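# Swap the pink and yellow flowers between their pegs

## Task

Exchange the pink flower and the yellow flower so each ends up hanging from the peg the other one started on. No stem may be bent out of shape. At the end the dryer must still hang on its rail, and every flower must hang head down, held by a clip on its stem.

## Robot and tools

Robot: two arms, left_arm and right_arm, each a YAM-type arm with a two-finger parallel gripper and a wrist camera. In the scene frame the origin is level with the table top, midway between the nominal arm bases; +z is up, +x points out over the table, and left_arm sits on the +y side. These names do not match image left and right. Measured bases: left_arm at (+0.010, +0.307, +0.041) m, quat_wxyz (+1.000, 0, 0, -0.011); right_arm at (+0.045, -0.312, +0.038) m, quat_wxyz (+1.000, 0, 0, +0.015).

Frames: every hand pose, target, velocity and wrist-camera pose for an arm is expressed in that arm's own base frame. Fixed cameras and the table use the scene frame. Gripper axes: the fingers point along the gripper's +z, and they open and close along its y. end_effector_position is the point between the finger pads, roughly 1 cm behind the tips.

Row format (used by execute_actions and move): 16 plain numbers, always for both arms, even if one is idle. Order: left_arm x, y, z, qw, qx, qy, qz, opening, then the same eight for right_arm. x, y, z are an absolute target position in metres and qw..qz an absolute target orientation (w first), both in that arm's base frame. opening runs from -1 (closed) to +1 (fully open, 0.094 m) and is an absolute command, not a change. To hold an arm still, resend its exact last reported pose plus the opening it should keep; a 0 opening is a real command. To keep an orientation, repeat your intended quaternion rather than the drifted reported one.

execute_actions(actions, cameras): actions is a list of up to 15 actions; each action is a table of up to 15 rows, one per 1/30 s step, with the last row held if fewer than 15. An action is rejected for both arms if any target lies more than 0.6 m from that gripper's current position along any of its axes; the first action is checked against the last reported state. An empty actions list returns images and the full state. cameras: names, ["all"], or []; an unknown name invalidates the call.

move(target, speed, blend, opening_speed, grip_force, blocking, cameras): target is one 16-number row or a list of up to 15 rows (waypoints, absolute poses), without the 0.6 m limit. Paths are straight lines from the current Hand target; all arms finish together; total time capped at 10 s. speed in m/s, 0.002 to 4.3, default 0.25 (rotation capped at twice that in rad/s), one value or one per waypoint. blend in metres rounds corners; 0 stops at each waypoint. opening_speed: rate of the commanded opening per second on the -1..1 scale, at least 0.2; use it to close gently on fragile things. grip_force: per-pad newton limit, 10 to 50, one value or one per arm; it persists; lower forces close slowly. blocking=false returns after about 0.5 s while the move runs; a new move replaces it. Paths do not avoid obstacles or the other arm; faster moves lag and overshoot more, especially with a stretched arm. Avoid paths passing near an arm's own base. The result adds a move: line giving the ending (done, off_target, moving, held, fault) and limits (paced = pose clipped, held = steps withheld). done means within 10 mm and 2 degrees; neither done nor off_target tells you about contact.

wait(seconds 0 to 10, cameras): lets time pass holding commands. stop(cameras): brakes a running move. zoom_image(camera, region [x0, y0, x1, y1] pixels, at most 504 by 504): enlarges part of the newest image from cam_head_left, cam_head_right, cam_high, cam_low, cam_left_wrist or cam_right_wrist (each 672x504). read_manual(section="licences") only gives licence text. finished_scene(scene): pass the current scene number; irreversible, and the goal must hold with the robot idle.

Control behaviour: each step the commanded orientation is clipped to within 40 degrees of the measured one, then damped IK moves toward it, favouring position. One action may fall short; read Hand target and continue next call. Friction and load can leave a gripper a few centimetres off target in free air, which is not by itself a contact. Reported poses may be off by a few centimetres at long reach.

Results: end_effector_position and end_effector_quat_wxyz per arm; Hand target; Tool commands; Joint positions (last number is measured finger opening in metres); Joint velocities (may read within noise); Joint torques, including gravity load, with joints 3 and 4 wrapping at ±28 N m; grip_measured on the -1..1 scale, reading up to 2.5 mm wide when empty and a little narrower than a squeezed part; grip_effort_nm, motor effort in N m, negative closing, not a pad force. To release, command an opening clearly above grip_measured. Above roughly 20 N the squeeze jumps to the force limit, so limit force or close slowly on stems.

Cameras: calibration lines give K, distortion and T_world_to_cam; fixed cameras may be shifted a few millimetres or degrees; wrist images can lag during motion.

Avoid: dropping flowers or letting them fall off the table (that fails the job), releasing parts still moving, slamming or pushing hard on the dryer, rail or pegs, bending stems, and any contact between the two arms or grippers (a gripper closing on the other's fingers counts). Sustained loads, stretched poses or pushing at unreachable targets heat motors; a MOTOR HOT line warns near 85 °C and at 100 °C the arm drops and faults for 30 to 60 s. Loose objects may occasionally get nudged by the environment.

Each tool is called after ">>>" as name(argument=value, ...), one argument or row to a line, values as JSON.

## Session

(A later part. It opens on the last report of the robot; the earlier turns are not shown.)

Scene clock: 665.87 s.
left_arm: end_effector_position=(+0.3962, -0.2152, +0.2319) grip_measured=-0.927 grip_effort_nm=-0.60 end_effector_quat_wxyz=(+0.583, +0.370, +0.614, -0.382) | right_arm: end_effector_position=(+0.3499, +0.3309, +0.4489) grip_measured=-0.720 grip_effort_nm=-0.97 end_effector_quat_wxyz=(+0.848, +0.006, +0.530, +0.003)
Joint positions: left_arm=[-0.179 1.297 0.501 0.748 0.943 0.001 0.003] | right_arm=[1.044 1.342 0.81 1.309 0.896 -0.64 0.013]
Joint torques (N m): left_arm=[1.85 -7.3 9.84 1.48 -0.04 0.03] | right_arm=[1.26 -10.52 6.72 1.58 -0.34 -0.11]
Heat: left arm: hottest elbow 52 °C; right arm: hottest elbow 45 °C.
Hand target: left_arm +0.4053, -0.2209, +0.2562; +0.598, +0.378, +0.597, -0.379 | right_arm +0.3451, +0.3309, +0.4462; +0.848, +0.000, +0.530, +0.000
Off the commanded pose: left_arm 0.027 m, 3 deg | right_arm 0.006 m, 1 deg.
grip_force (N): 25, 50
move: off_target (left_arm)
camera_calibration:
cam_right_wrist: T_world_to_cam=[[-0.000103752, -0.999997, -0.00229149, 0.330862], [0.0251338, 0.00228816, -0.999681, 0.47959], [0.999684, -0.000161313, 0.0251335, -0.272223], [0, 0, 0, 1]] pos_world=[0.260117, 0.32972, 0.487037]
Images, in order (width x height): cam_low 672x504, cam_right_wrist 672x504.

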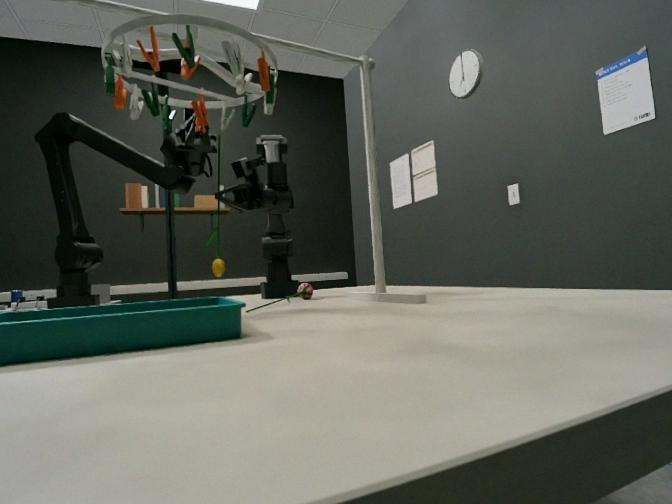

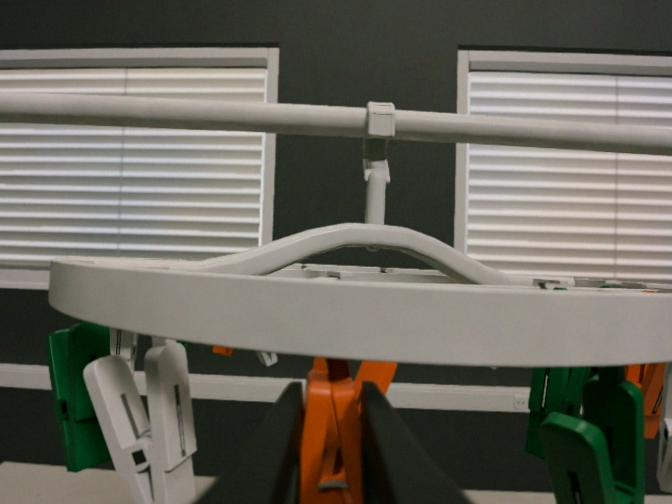

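>>> move(
  target=[
    [0.400, -0.222, 0.225, 0.5974, 0.3784, 0.5974, -0.3784, -1, 0.345, 0.331, 0.446, 0.848, 0.0, 0.5299, 0.0, -0.8],
    [0.386, -0.263, 0.228, 0.5974, 0.3784, 0.5974, -0.3784, -1, 0.345, 0.331, 0.446, 0.848, 0.0, 0.5299, 0.0, -0.8],
  ],
  speed=0.1,
  cameras=["cam_right_wrist", "cam_low"],
)

>>> zoom_image(
  camera="cam_low",
  region=[180, 90, 240, 150],
)

Scene clock: 687.70 s.
left_arm: end_effector_position=(+0.3871, -0.2600, +0.2230) grip_measured=-0.927 grip_effort_nm=-0.60 end_effector_quat_wxyz=(+0.593, +0.376, +0.604, -0.378) | right_arm: end_effector_position=(+0.3499, +0.3309, +0.4489) grip_measured=-0.723 grip_effort_nm=-1.03 end_effector_quat_wxyz=(+0.848, +0.006, +0.530, +0.003)
Joint positions: left_arm=[-0.318 1.346 0.491 0.838 0.807 0.001 0.003] | right_arm=[1.044 1.342 0.81 1.309 0.896 -0.64 0.013]
Joint torques (N m): left_arm=[2.02 -7.06 6.5 2.36 -0.06 0.04] | right_arm=[1.44 -10.46 6.72 1.5 -0.34 -0.12]
Heat: left arm: hottest elbow 52 °C; right arm: hottest elbow 43 °C.
Hand target: left_arm +0.3859, -0.2629, +0.2279; +0.597, +0.378, +0.597, -0.379 | right_arm +0.3451, +0.3309, +0.4461; +0.848, +0.000, +0.530, +0.000
Off the commanded pose: left_arm 0.006 m, 1 deg | right_arm 0.006 m, 1 deg.
grip_force (N): 25, 50
move: done
camera_calibration:
cam_right_wrist: T_world_to_cam=[[-0.000103752, -0.999997, -0.00229149, 0.330862], [0.0251338, 0.00228816, -0.999681, 0.47959], [0.999684, -0.000161313, 0.0251335, -0.272223], [0, 0, 0, 1]] pos_world=[0.260117, 0.32972, 0.487037]
Images, in order (width x height): cam_low 672x504, cam_right_wrist 672x504.

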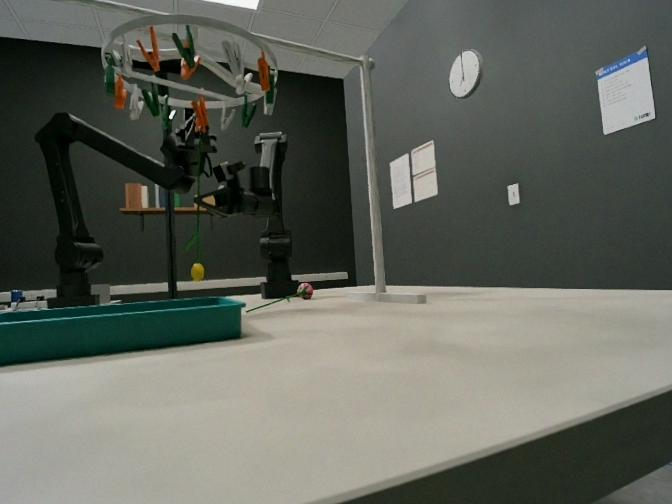

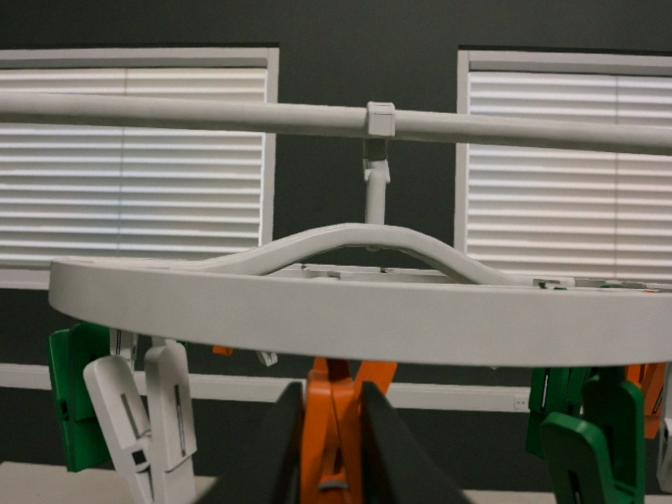

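Scaled by 8.400 from the camera's 672x504 image, which has a finer 960x720 frame.

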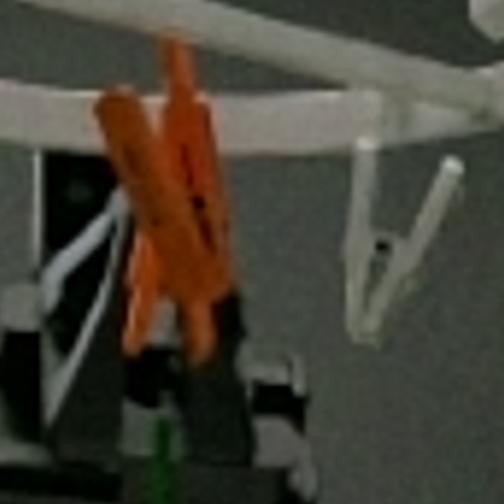

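>>> move(
  target=[
    [0.381, -0.2595, 0.232, 0.5974, 0.3784, 0.5974, -0.3784, -1, 0.345, 0.331, 0.446, 0.848, 0.0, 0.5299, 0.0, -0.8],
  ],
  speed=0.08,
  cameras=["cam_high", "cam_low", "cam_head_right"],
)

>>> zoom_image(
  camera="cam_high",
  region=[250, 90, 350, 190],
)

>>> zoom_image(
  camera="cam_low",
  region=[180, 90, 240, 150],
)

>>> zoom_image(
  camera="cam_head_right",
  region=[180, 10, 300, 130],
)

Scene clock: 697.87 s.
left_arm: end_effector_position=(+0.3835, -0.2587, +0.2266) grip_measured=-0.927 grip_effort_nm=-0.60 end_effector_quat_wxyz=(+0.596, +0.377, +0.601, -0.377) | right_arm: end_effector_position=(+0.3499, +0.3309, +0.4489) grip_measured=-0.723 grip_effort_nm=-1.03 end_effector_quat_wxyz=(+0.848, +0.006, +0.530, +0.003)
Joint positions: left_arm=[-0.318 1.33 0.483 0.838 0.807 0.001 0.003] | right_arm=[1.044 1.342 0.81 1.309 0.896 -0.64 0.013]
Joint torques (N m): left_arm=[2.37 -7.77 6.39 1.62 0.13 0.04] | right_arm=[1.38 -10.46 6.69 1.52 -0.33 -0.11]
Heat: left arm: hottest elbow 49 °C; right arm: hottest elbow 42 °C.
Hand target: left_arm +0.3811, -0.2595, +0.2321; +0.597, +0.378, +0.597, -0.378 | right_arm +0.3451, +0.3309, +0.4461; +0.848, +0.000, +0.530, +0.000
Off the commanded pose: left_arm 0.006 m, 1 deg | right_arm 0.006 m, 1 deg.
grip_force (N): 25, 50
move: done
Images, in order (width x height): cam_head_right 672x504, cam_high 672x504, cam_low 672x504.

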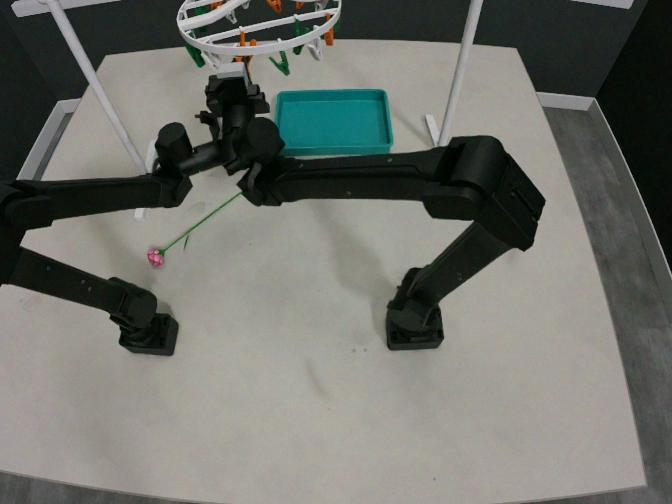

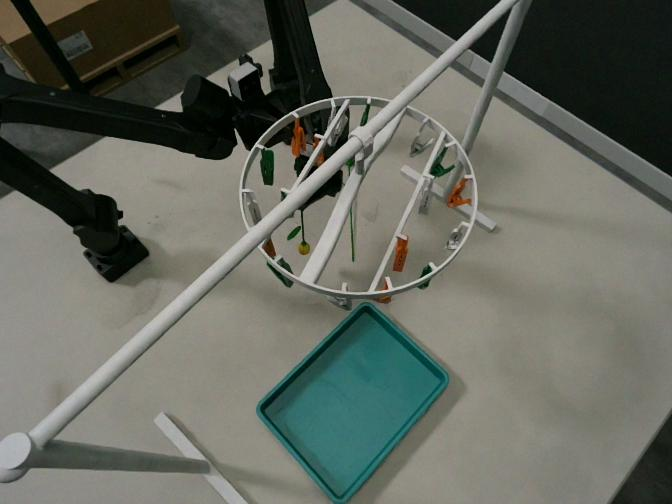

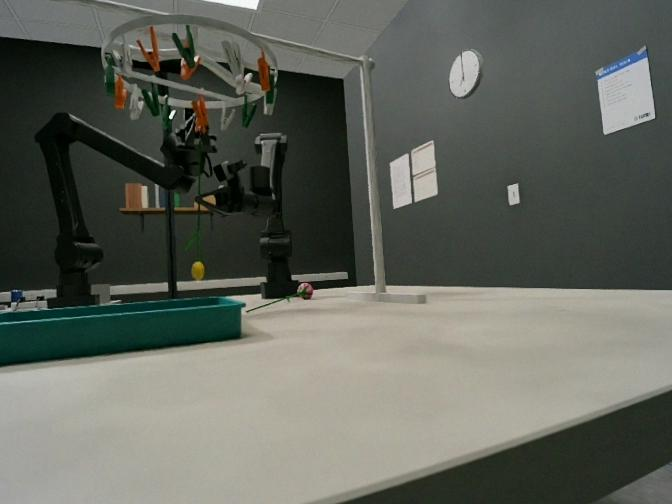

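Scaled by 5.040 from the camera's 672x504 image, which has a finer 960x720 frame.

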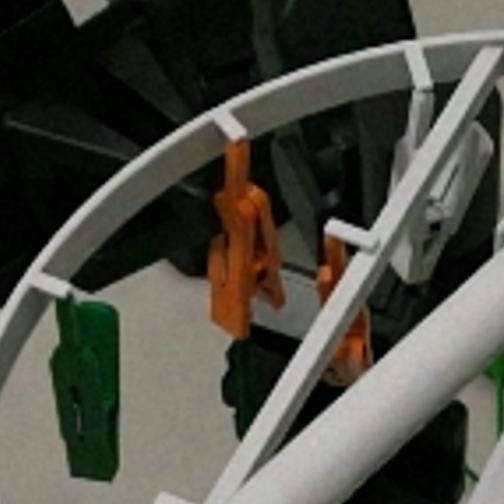

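Scaled by 8.400 from the camera's 672x504 image, which has a finer 960x720 frame.

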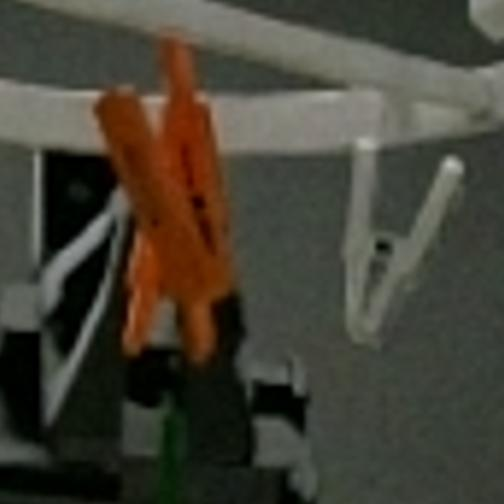

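Scaled by 4.200 from the camera's 672x504 image, which has a finer 960x720 frame.

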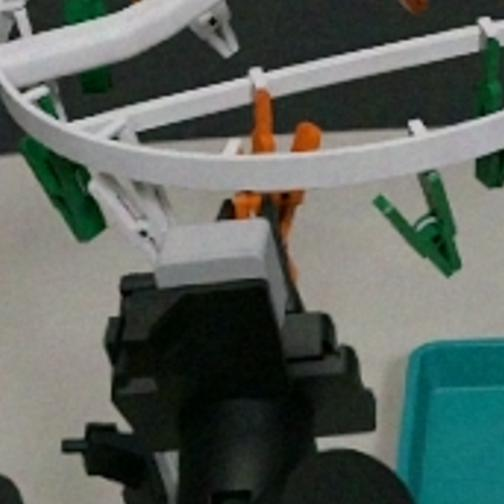

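>>> zoom_image(
  camera="cam_high",
  region=[275, 110, 335, 170],
)

>>> zoom_image(
  camera="cam_high",
  region=[270, 110, 350, 270],
)

Scaled by 8.400 from the camera's 672x504 image, which has a finer 960x720 frame.

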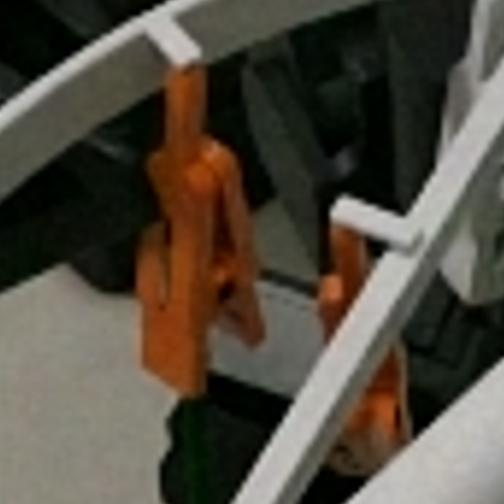

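Scaled by 3.150 from the camera's 672x504 image, which has a finer 960x720 frame.

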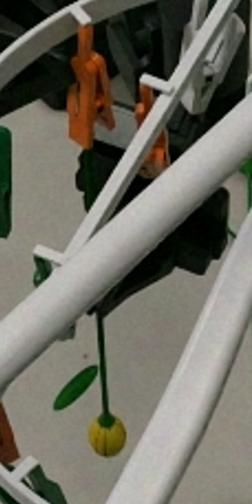

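>>> move(
  target=[
    [0.3955, -0.2645, 0.2335, 0.5974, 0.3784, 0.5974, -0.3784, -1, 0.345, 0.331, 0.446, 0.848, 0.0, 0.5299, 0.0, -0.8],
  ],
  speed=0.08,
  cameras=["cam_high", "cam_low"],
)

>>> zoom_image(
  camera="cam_high",
  region=[275, 110, 335, 170],
)

>>> zoom_image(
  camera="cam_low",
  region=[180, 100, 230, 150],
)

Scene clock: 735.47 s.
left_arm: end_effector_position=(+0.3842, -0.2590, +0.2234) grip_measured=-0.927 grip_effort_nm=-0.60 end_effector_quat_wxyz=(+0.593, +0.376, +0.604, -0.378) | right_arm: end_effector_position=(+0.3499, +0.3309, +0.4489) grip_measured=-0.723 grip_effort_nm=-1.03 end_effector_quat_wxyz=(+0.848, +0.006, +0.530, +0.003)
Joint positions: left_arm=[-0.318 1.337 0.483 0.838 0.807 0.001 0.003] | right_arm=[1.044 1.342 0.81 1.309 0.896 -0.64 0.013]
Joint torques (N m): left_arm=[2.37 -5.66 9.07 1.52 0.13 0.03] | right_arm=[1.26 -10.46 6.71 1.54 -0.33 -0.12]
Heat: left arm: hottest elbow 47 °C; right arm: hottest elbow 40 °C.
Hand target: left_arm +0.3950, -0.2641, +0.2336; +0.597, +0.378, +0.597, -0.378 | right_arm +0.3451, +0.3309, +0.4461; +0.848, +0.000, +0.530, +0.000
Off the commanded pose: left_arm 0.016 m, 1 deg | right_arm 0.006 m, 1 deg.
grip_force (N): 25, 50
move: off_target (left_arm)
Images, in order (width x height): cam_high 672x504, cam_low 672x504.

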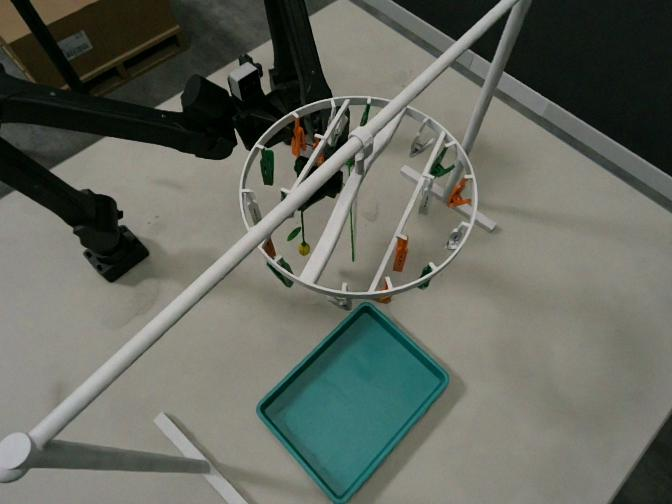

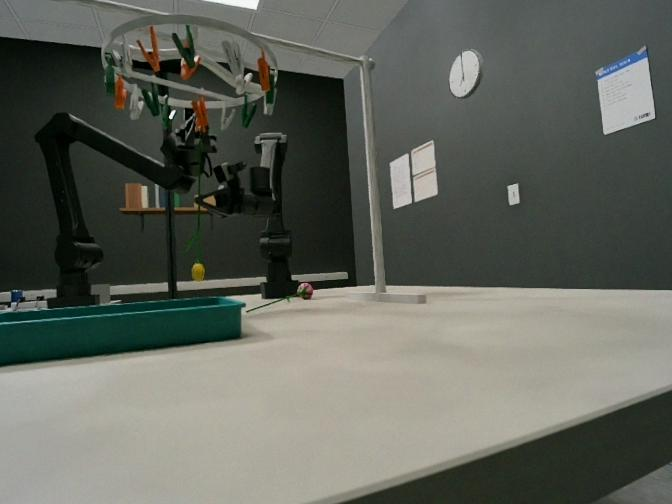

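Scaled by 8.400 from the camera's 672x504 image, which has a finer 960x720 frame.

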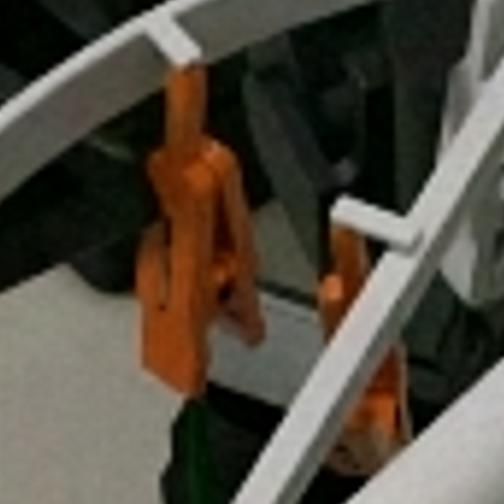

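Scaled by 10.080 from the camera's 672x504 image, which has a finer 960x720 frame.

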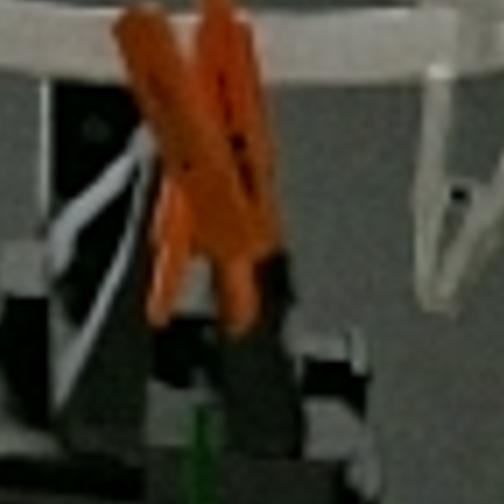

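>>> move(
  target=[
    [0.404, -0.2685, 0.245, 0.5974, 0.3784, 0.5974, -0.3784, -1, 0.345, 0.331, 0.446, 0.848, 0.0, 0.5299, 0.0, -0.8],
  ],
  speed=0.08,
  cameras=["cam_high", "cam_low"],
)

>>> zoom_image(
  camera="cam_high",
  region=[275, 110, 335, 170],
)

>>> zoom_image(
  camera="cam_low",
  region=[180, 100, 230, 150],
)

Scene clock: 741.53 s.
left_arm: end_effector_position=(+0.3917, -0.2614, +0.2274) grip_measured=-0.927 grip_effort_nm=-0.60 end_effector_quat_wxyz=(+0.587, +0.374, +0.609, -0.379) | right_arm: end_effector_position=(+0.3499, +0.3309, +0.4489) grip_measured=-0.723 grip_effort_nm=-1.03 end_effector_quat_wxyz=(+0.848, +0.006, +0.530, +0.003)
Joint positions: left_arm=[-0.318 1.337 0.512 0.793 0.807 0.001 0.003] | right_arm=[1.044 1.342 0.81 1.309 0.896 -0.64 0.013]
Joint torques (N m): left_arm=[2.14 -6.59 9.74 1.35 0.03 0.03] | right_arm=[1.26 -10.52 6.69 1.57 -0.33 -0.11]
Heat: left arm: hottest elbow 48 °C; right arm: hottest elbow 40 °C.
Hand target: left_arm +0.4030, -0.2679, +0.2452; +0.597, +0.378, +0.597, -0.378 | right_arm +0.3451, +0.3309, +0.4461; +0.848, +0.000, +0.530, +0.000
Off the commanded pose: left_arm 0.023 m, 2 deg | right_arm 0.006 m, 1 deg.
grip_force (N): 25, 50
move: off_target (left_arm)
Images, in order (width x height): cam_high 672x504, cam_low 672x504.

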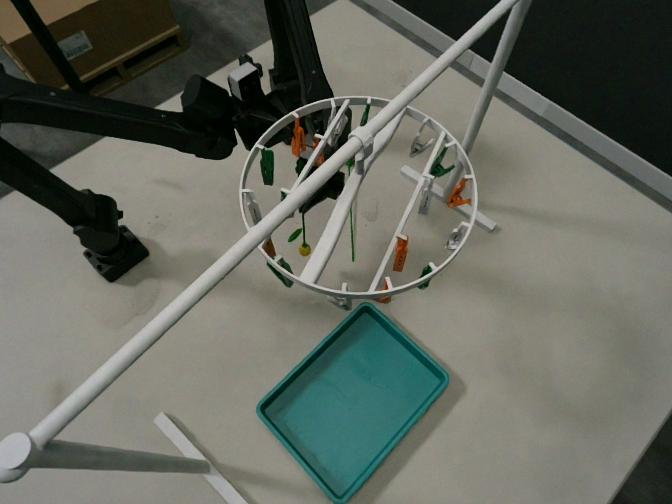

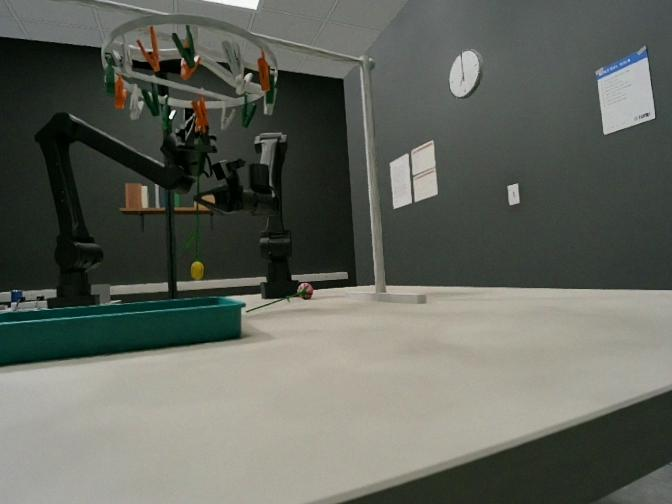

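Scaled by 8.400 from the camera's 672x504 image, which has a finer 960x720 frame.

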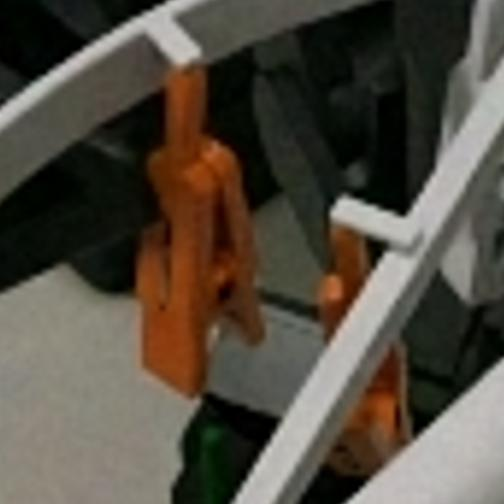

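Scaled by 10.080 from the camera's 672x504 image, which has a finer 960x720 frame.

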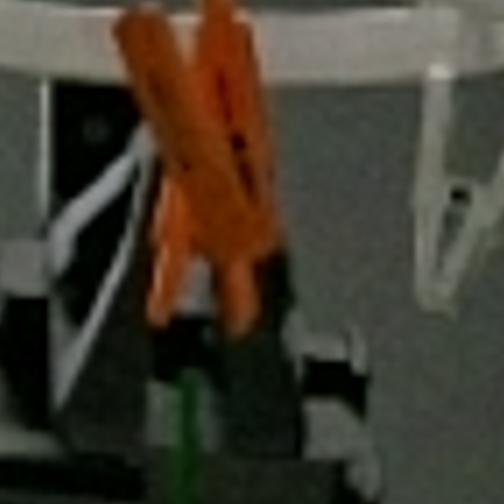

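>>> move(
  target=[
    [0.404, -0.2555, 0.247, 0.5974, 0.3784, 0.5974, -0.3784, -1, 0.345, 0.331, 0.446, 0.848, 0.0, 0.5299, 0.0, -0.8],
  ],
  speed=0.08,
  cameras=["cam_high", "cam_low"],
)

>>> zoom_image(
  camera="cam_high",
  region=[275, 110, 335, 170],
)

>>> zoom_image(
  camera="cam_low",
  region=[180, 100, 230, 150],
)

Scene clock: 751.17 s.
left_arm: end_effector_position=(+0.3919, -0.2557, +0.2258) grip_measured=-0.927 grip_effort_nm=-0.60 end_effector_quat_wxyz=(+0.582, +0.377, +0.610, -0.384) | right_arm: end_effector_position=(+0.3499, +0.3309, +0.4489) grip_measured=-0.723 grip_effort_nm=-1.03 end_effector_quat_wxyz=(+0.848, +0.006, +0.530, +0.003)
Joint positions: left_arm=[-0.297 1.337 0.512 0.784 0.839 0.001 0.003] | right_arm=[1.044 1.342 0.81 1.309 0.896 -0.64 0.013]
Joint torques (N m): left_arm=[3.19 -7.71 9.24 1.54 0.16 0.04] | right_arm=[1.38 -10.34 6.72 1.51 -0.34 -0.12]
Heat: left arm: hottest elbow 50 °C; right arm: hottest elbow 39 °C.
Hand target: left_arm +0.4031, -0.2551, +0.2470; +0.597, +0.378, +0.597, -0.378 | right_arm +0.3451, +0.3309, +0.4461; +0.848, +0.000, +0.530, +0.000
Off the commanded pose: left_arm 0.024 m, 2 deg | right_arm 0.006 m, 1 deg.
grip_force (N): 25, 50
move: off_target (left_arm)
Images, in order (width x height): cam_high 672x504, cam_low 672x504.

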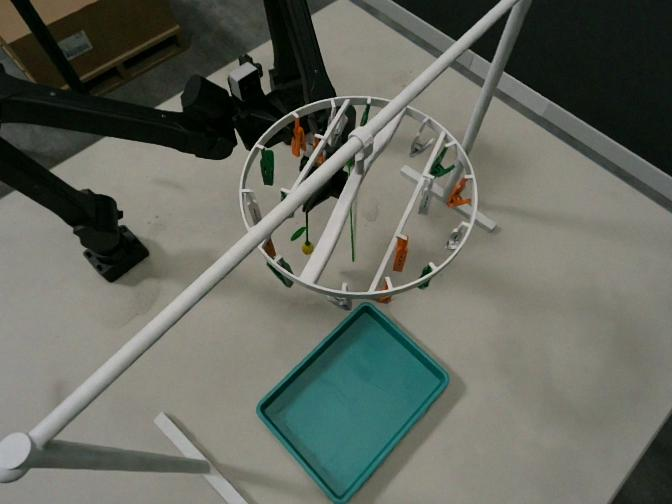

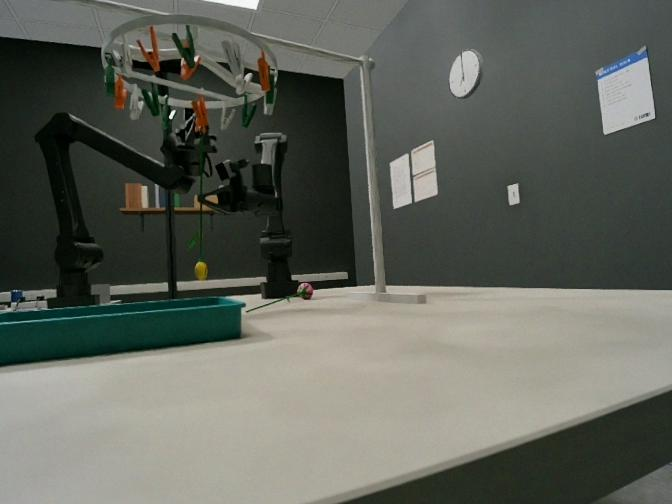

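Scaled by 8.400 from the camera's 672x504 image, which has a finer 960x720 frame.

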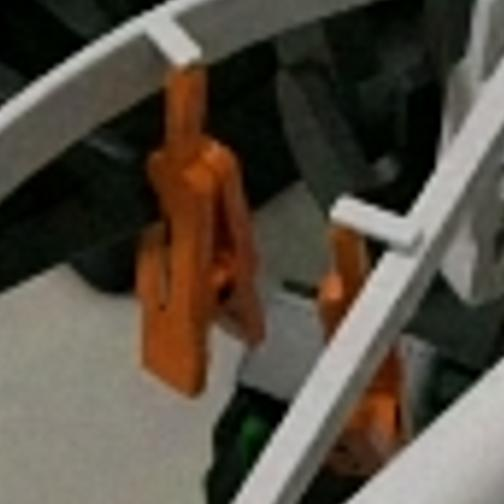

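Scaled by 10.080 from the camera's 672x504 image, which has a finer 960x720 frame.

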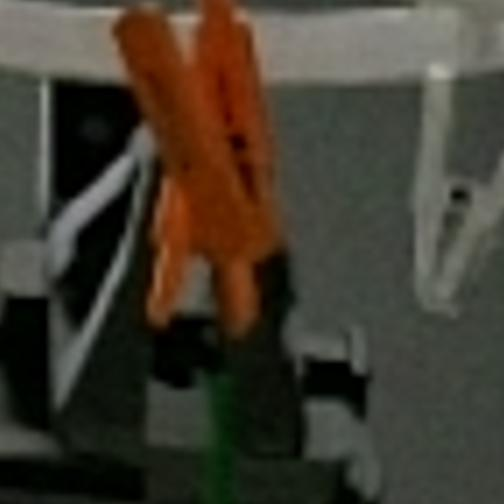

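>>> move(
  target=[
    [0.395, -0.2565, 0.253, 0.5974, 0.3784, 0.5974, -0.3784, -1, 0.345, 0.331, 0.446, 0.848, 0.0, 0.5299, 0.0, -0.8],
  ],
  speed=0.08,
  cameras=["cam_high", "cam_low"],
)

>>> zoom_image(
  camera="cam_high",
  region=[275, 110, 335, 170],
)

>>> zoom_image(
  camera="cam_low",
  region=[180, 100, 230, 150],
)

Scene clock: 759.23 s.
left_arm: end_effector_position=(+0.3892, -0.2543, +0.2358) grip_measured=-0.927 grip_effort_nm=-0.60 end_effector_quat_wxyz=(+0.586, +0.376, +0.608, -0.381) | right_arm: end_effector_position=(+0.3499, +0.3309, +0.4489) grip_measured=-0.723 grip_effort_nm=-1.03 end_effector_quat_wxyz=(+0.848, +0.006, +0.530, +0.003)
Joint positions: left_arm=[-0.297 1.302 0.512 0.758 0.834 0.001 0.003] | right_arm=[1.044 1.342 0.81 1.309 0.896 -0.64 0.013]
Joint torques (N m): left_arm=[2.43 -7.71 8.57 1.58 -0.05 0.03] | right_arm=[1.32 -10.29 6.78 1.54 -0.32 -0.11]
Heat: left arm: hottest elbow 50 °C; right arm: hottest elbow 39 °C.
Hand target: left_arm +0.3945, -0.2563, +0.2530; +0.597, +0.378, +0.597, -0.379 | right_arm +0.3451, +0.3309, +0.4461; +0.848, +0.000, +0.530, +0.000
Off the commanded pose: left_arm 0.018 m, 2 deg | right_arm 0.006 m, 1 deg.
grip_force (N): 25, 50
move: off_target (left_arm)
Images, in order (width x height): cam_high 672x504, cam_low 672x504.

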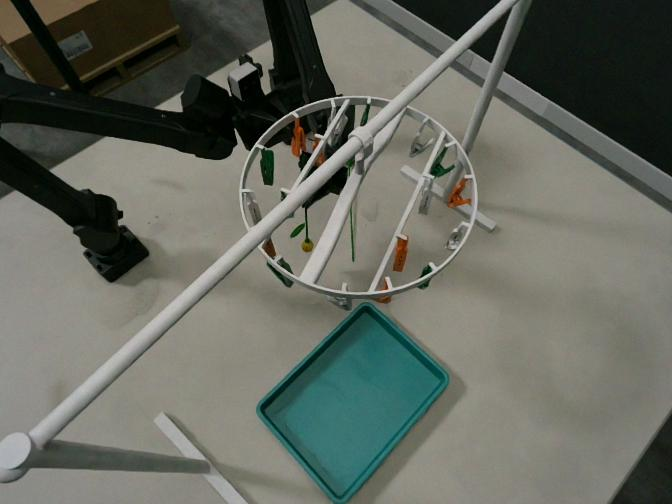

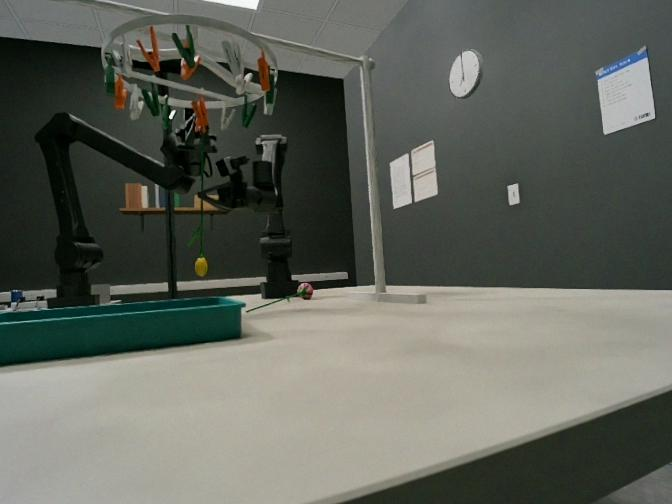

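Scaled by 8.400 from the camera's 672x504 image, which has a finer 960x720 frame.

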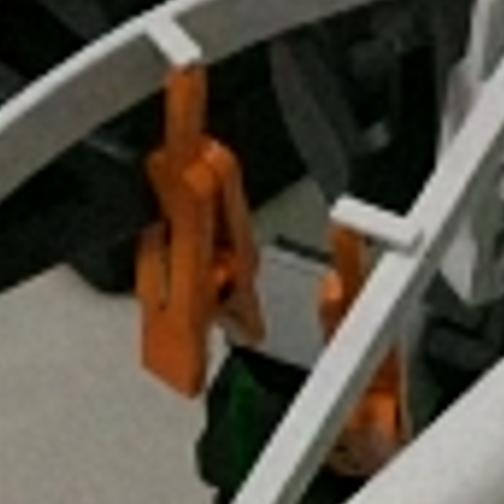

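Scaled by 10.080 from the camera's 672x504 image, which has a finer 960x720 frame.

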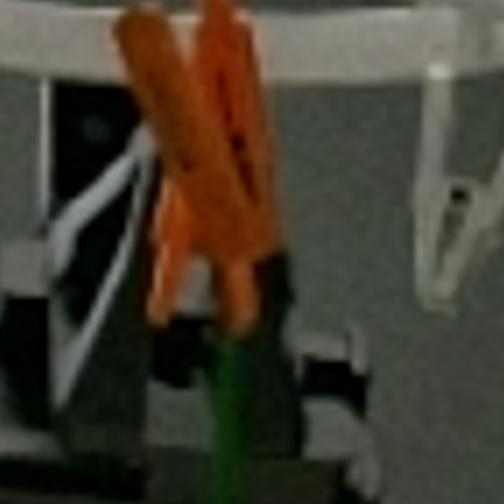

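>>> move(
  target=[
    [0.395, -0.2575, 0.240, 0.5974, 0.3784, 0.5974, -0.3784, -1, 0.345, 0.331, 0.446, 0.848, 0.0, 0.5299, 0.0, -0.8],
    [0.392, -0.2613, 0.240, 0.5974, 0.3784, 0.5974, -0.3784, -1, 0.345, 0.331, 0.446, 0.848, 0.0, 0.5299, 0.0, -0.8],
    [0.392, -0.2613, 0.252, 0.5974, 0.3784, 0.5974, -0.3784, -1, 0.345, 0.331, 0.446, 0.848, 0.0, 0.5299, 0.0, -0.8],
  ],
  speed=0.08,
  cameras=["cam_high", "cam_low"],
)

>>> zoom_image(
  camera="cam_high",
  region=[275, 110, 335, 170],
)

>>> zoom_image(
  camera="cam_low",
  region=[180, 100, 230, 150],
)

Scene clock: 770.13 s.
left_arm: end_effector_position=(+0.3897, -0.2562, +0.2365) grip_measured=-0.927 grip_effort_nm=-0.60 end_effector_quat_wxyz=(+0.589, +0.374, +0.608, -0.378) | right_arm: end_effector_position=(+0.3499, +0.3309, +0.4489) grip_measured=-0.723 grip_effort_nm=-1.03 end_effector_quat_wxyz=(+0.848, +0.006, +0.530, +0.003)
Joint positions: left_arm=[-0.305 1.302 0.512 0.762 0.817 0.001 0.003] | right_arm=[1.044 1.342 0.81 1.309 0.896 -0.64 0.013]
Joint torques (N m): left_arm=[1.85 -7.77 8.25 1.58 -0.05 0.03] | right_arm=[1.26 -10.4 6.75 1.58 -0.32 -0.11]
Heat: left arm: hottest elbow 50 °C; right arm: hottest elbow 39 °C.
Hand target: left_arm +0.3917, -0.2610, +0.2520; +0.597, +0.378, +0.597, -0.379 | right_arm +0.3451, +0.3309, +0.4461; +0.848, +0.000, +0.530, +0.000
Off the commanded pose: left_arm 0.016 m, 2 deg | right_arm 0.006 m, 1 deg.
grip_force (N): 25, 50
move: off_target (left_arm)
Images, in order (width x height): cam_high 672x504, cam_low 672x504.

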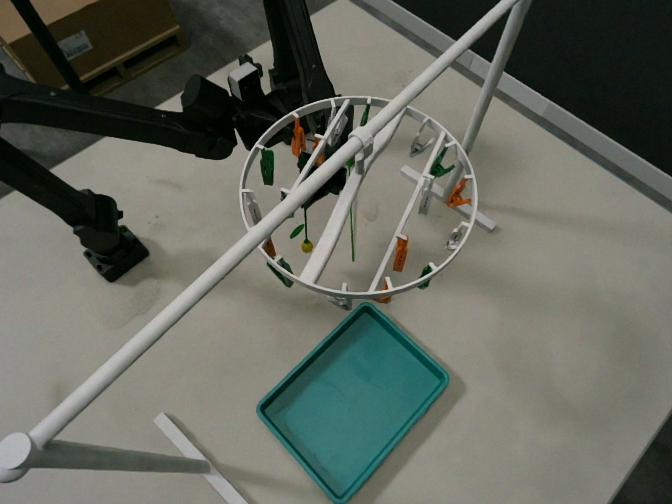

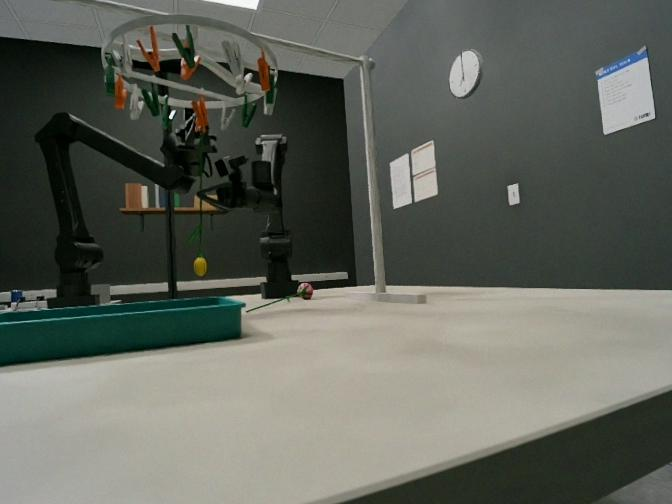

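Scaled by 8.400 from the camera's 672x504 image, which has a finer 960x720 frame.

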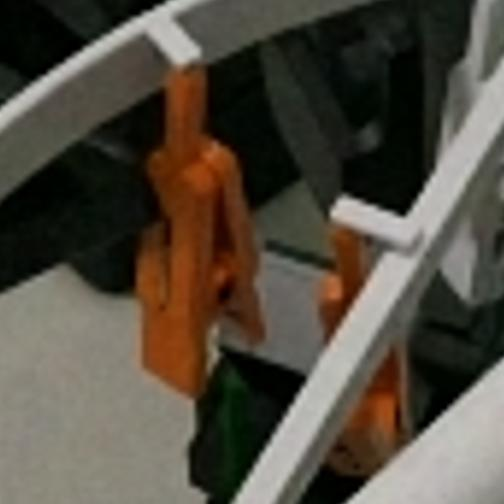

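Scaled by 10.080 from the camera's 672x504 image, which has a finer 960x720 frame.

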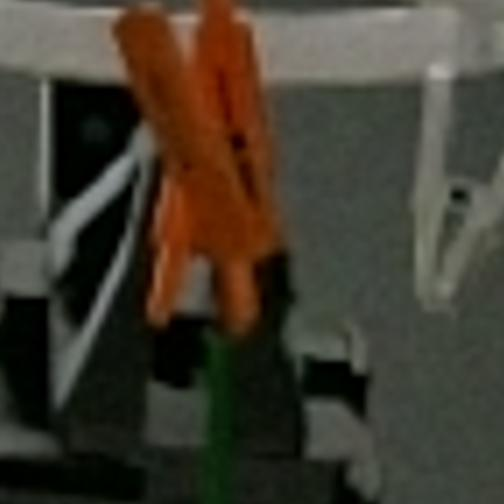

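>>> move(
  target=[
    [0.3885, -0.263, 0.246, 0.5974, 0.3784, 0.5974, -0.3784, -1, 0.345, 0.331, 0.446, 0.848, 0.0, 0.5299, 0.0, -0.8],
    [0.3885, -0.263, 0.252, 0.5974, 0.3784, 0.5974, -0.3784, -1, 0.345, 0.331, 0.446, 0.848, 0.0, 0.5299, 0.0, -0.8],
  ],
  speed=0.08,
  cameras=["cam_high", "cam_low"],
)

>>> zoom_image(
  camera="cam_high",
  region=[275, 110, 335, 170],
)

>>> zoom_image(
  camera="cam_low",
  region=[180, 100, 230, 150],
)

Scene clock: 778.50 s.
left_arm: end_effector_position=(+0.3882, -0.2584, +0.2397) grip_measured=-0.927 grip_effort_nm=-0.60 end_effector_quat_wxyz=(+0.592, +0.375, +0.606, -0.378) | right_arm: end_effector_position=(+0.3499, +0.3309, +0.4489) grip_measured=-0.723 grip_effort_nm=-1.03 end_effector_quat_wxyz=(+0.848, +0.006, +0.530, +0.003)
Joint positions: left_arm=[-0.313 1.295 0.512 0.762 0.809 0.001 0.003] | right_arm=[1.044 1.342 0.81 1.309 0.896 -0.64 0.013]
Joint torques (N m): left_arm=[1.85 -7.65 7.84 1.5 -0.05 0.03] | right_arm=[1.32 -10.23 6.69 1.52 -0.33 -0.13]
Heat: left arm: hottest elbow 50 °C; right arm: hottest elbow 39 °C.
Hand target: left_arm +0.3882, -0.2629, +0.2520; +0.597, +0.378, +0.597, -0.379 | right_arm +0.3451, +0.3309, +0.4461; +0.848, +0.000, +0.530, +0.000
Off the commanded pose: left_arm 0.013 m, 1 deg | right_arm 0.006 m, 1 deg.
grip_force (N): 25, 50
move: off_target (left_arm)
Images, in order (width x height): cam_high 672x504, cam_low 672x504.

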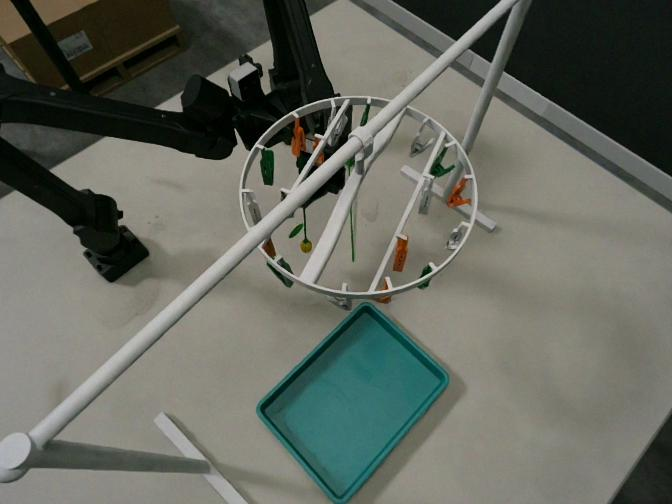

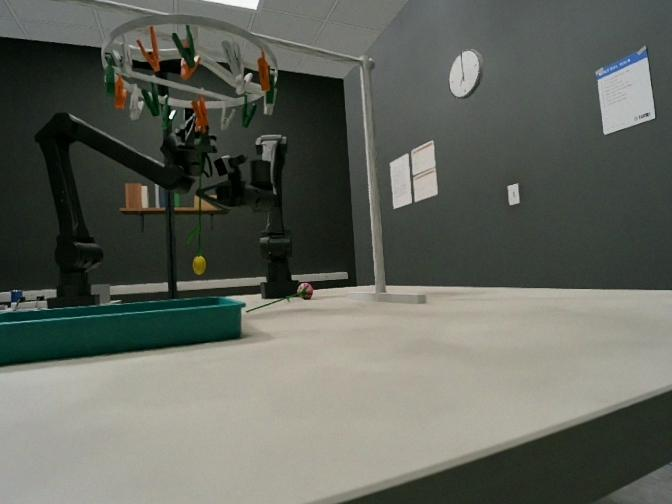

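Scaled by 8.400 from the camera's 672x504 image, which has a finer 960x720 frame.

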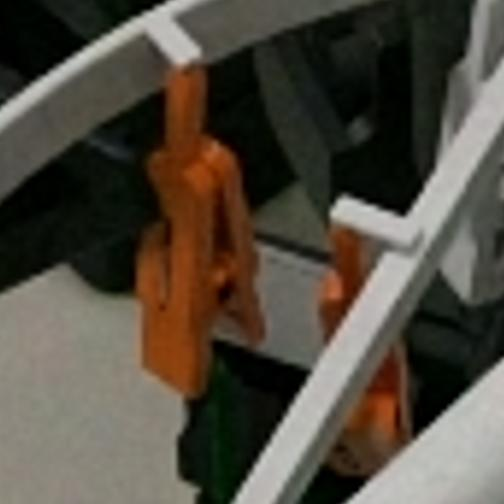

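Scaled by 10.080 from the camera's 672x504 image, which has a finer 960x720 frame.

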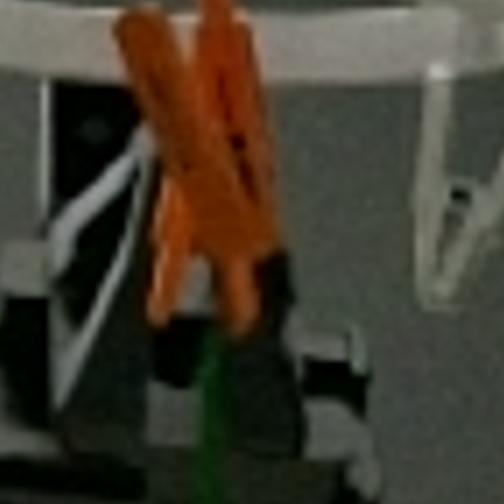

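>>> move(
  target=[
    [0.3890, -0.2645, 0.2755, 0.5974, 0.3784, 0.5974, -0.3784, -1, 0.345, 0.331, 0.446, 0.848, 0.0, 0.5299, 0.0, -0.8],
  ],
  speed=0.05,
  cameras=["cam_high", "cam_low", "cam_left_wrist", "cam_right_wrist"],
)

>>> zoom_image(
  camera="cam_high",
  region=[275, 110, 335, 170],
)

>>> zoom_image(
  camera="cam_low",
  region=[180, 100, 230, 150],
)

Scene clock: 784.73 s.
left_arm: end_effector_position=(+0.3806, -0.2570, +0.2477) grip_measured=-0.927 grip_effort_nm=-0.60 end_effector_quat_wxyz=(+0.581, +0.372, +0.616, -0.380) | right_arm: end_effector_position=(+0.3499, +0.3309, +0.4489) grip_measured=-0.723 grip_effort_nm=-1.03 end_effector_quat_wxyz=(+0.848, +0.006, +0.530, +0.003)
Joint positions: left_arm=[-0.316 1.233 0.512 0.669 0.806 0.001 0.003] | right_arm=[1.044 1.342 0.81 1.309 0.896 -0.64 0.013]
Joint torques (N m): left_arm=[1.79 -7.24 10.4 1.52 -0.04 0.03] | right_arm=[1.38 -10.46 6.72 1.57 -0.32 -0.11]
Heat: left arm: hottest elbow 50 °C; right arm: hottest elbow 39 °C.
Hand target: left_arm +0.3877, -0.2638, +0.2755; +0.597, +0.378, +0.597, -0.379 | right_arm +0.3451, +0.3309, +0.4461; +0.848, +0.000, +0.530, +0.000
Off the commanded pose: left_arm 0.030 m, 3 deg | right_arm 0.006 m, 1 deg.
grip_force (N): 25, 50
move: off_target (left_arm)
camera_calibration:
cam_left_wrist: T_world_to_cam=[[-0.898279, -0.438847, 0.0225544, 0.223516], [-0.217236, 0.398875, -0.890903, 0.443667], [0.381974, -0.805178, -0.453634, -0.147538], [0, 0, 0, 1]] pos_world=[0.353516, -0.197673, 0.323294]
cam_right_wrist: T_world_to_cam=[[-0.000103752, -0.999997, -0.00229149, 0.330862], [0.0251338, 0.00228816, -0.999681, 0.47959], [0.999684, -0.000161313, 0.0251335, -0.272223], [0, 0, 0, 1]] pos_world=[0.260117, 0.32972, 0.487037]
Images, in order (width x height): cam_high 672x504, cam_low 672x504, cam_left_wrist 672x504, cam_right_wrist 672x504.

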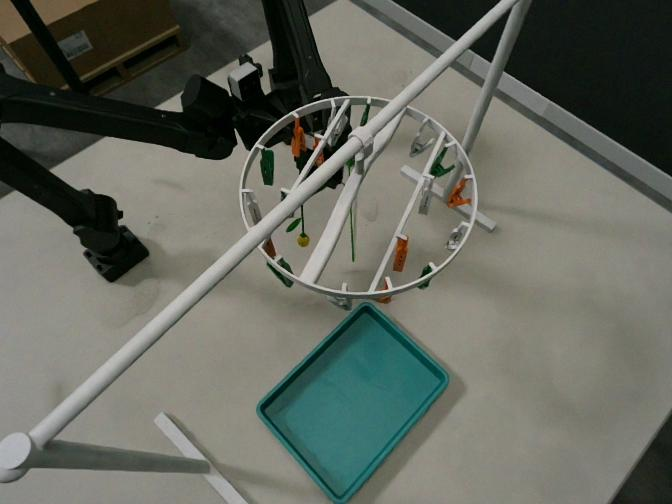

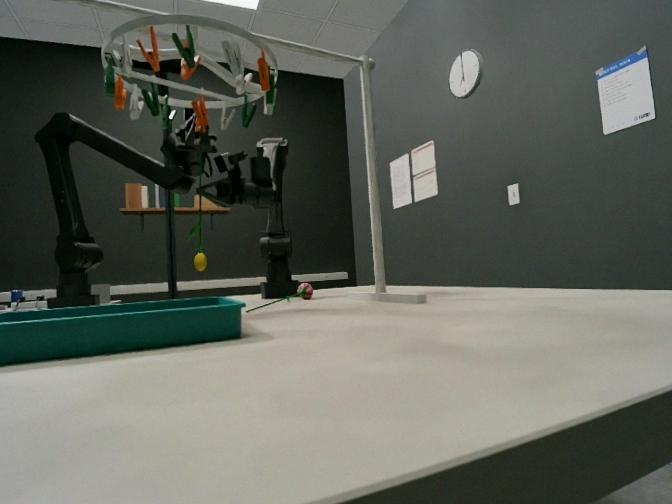

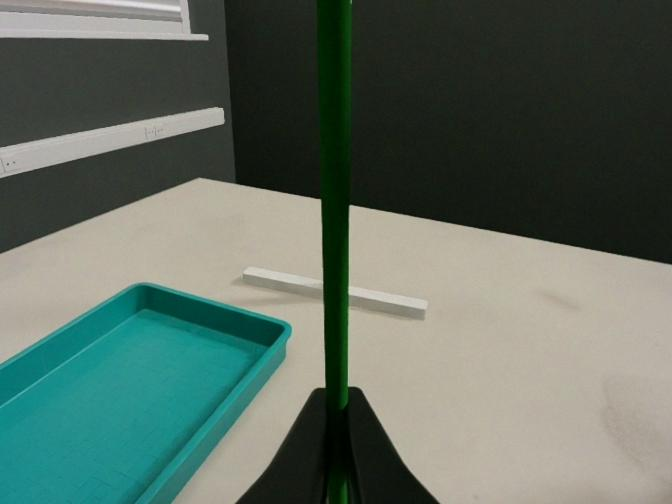

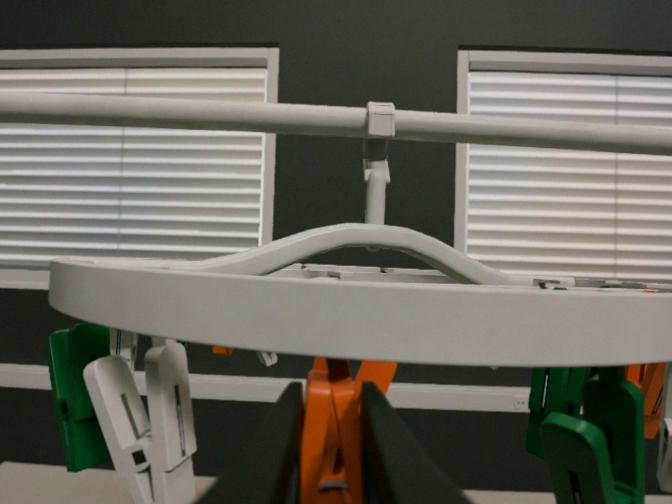

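Scaled by 8.400 from the camera's 672x504 image, which has a finer 960x720 frame.

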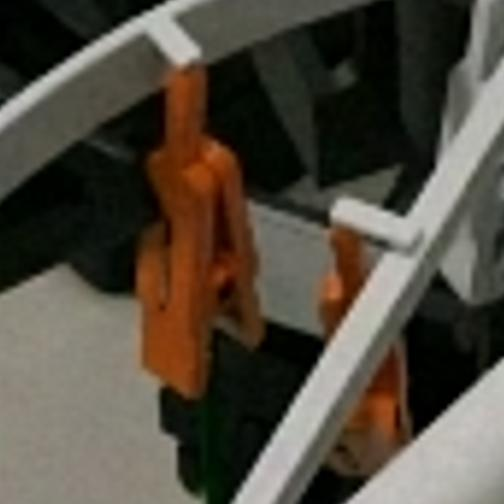

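Scaled by 10.080 from the camera's 672x504 image, which has a finer 960x720 frame.

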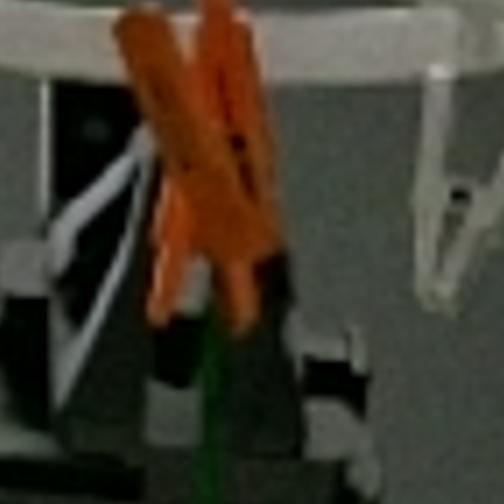

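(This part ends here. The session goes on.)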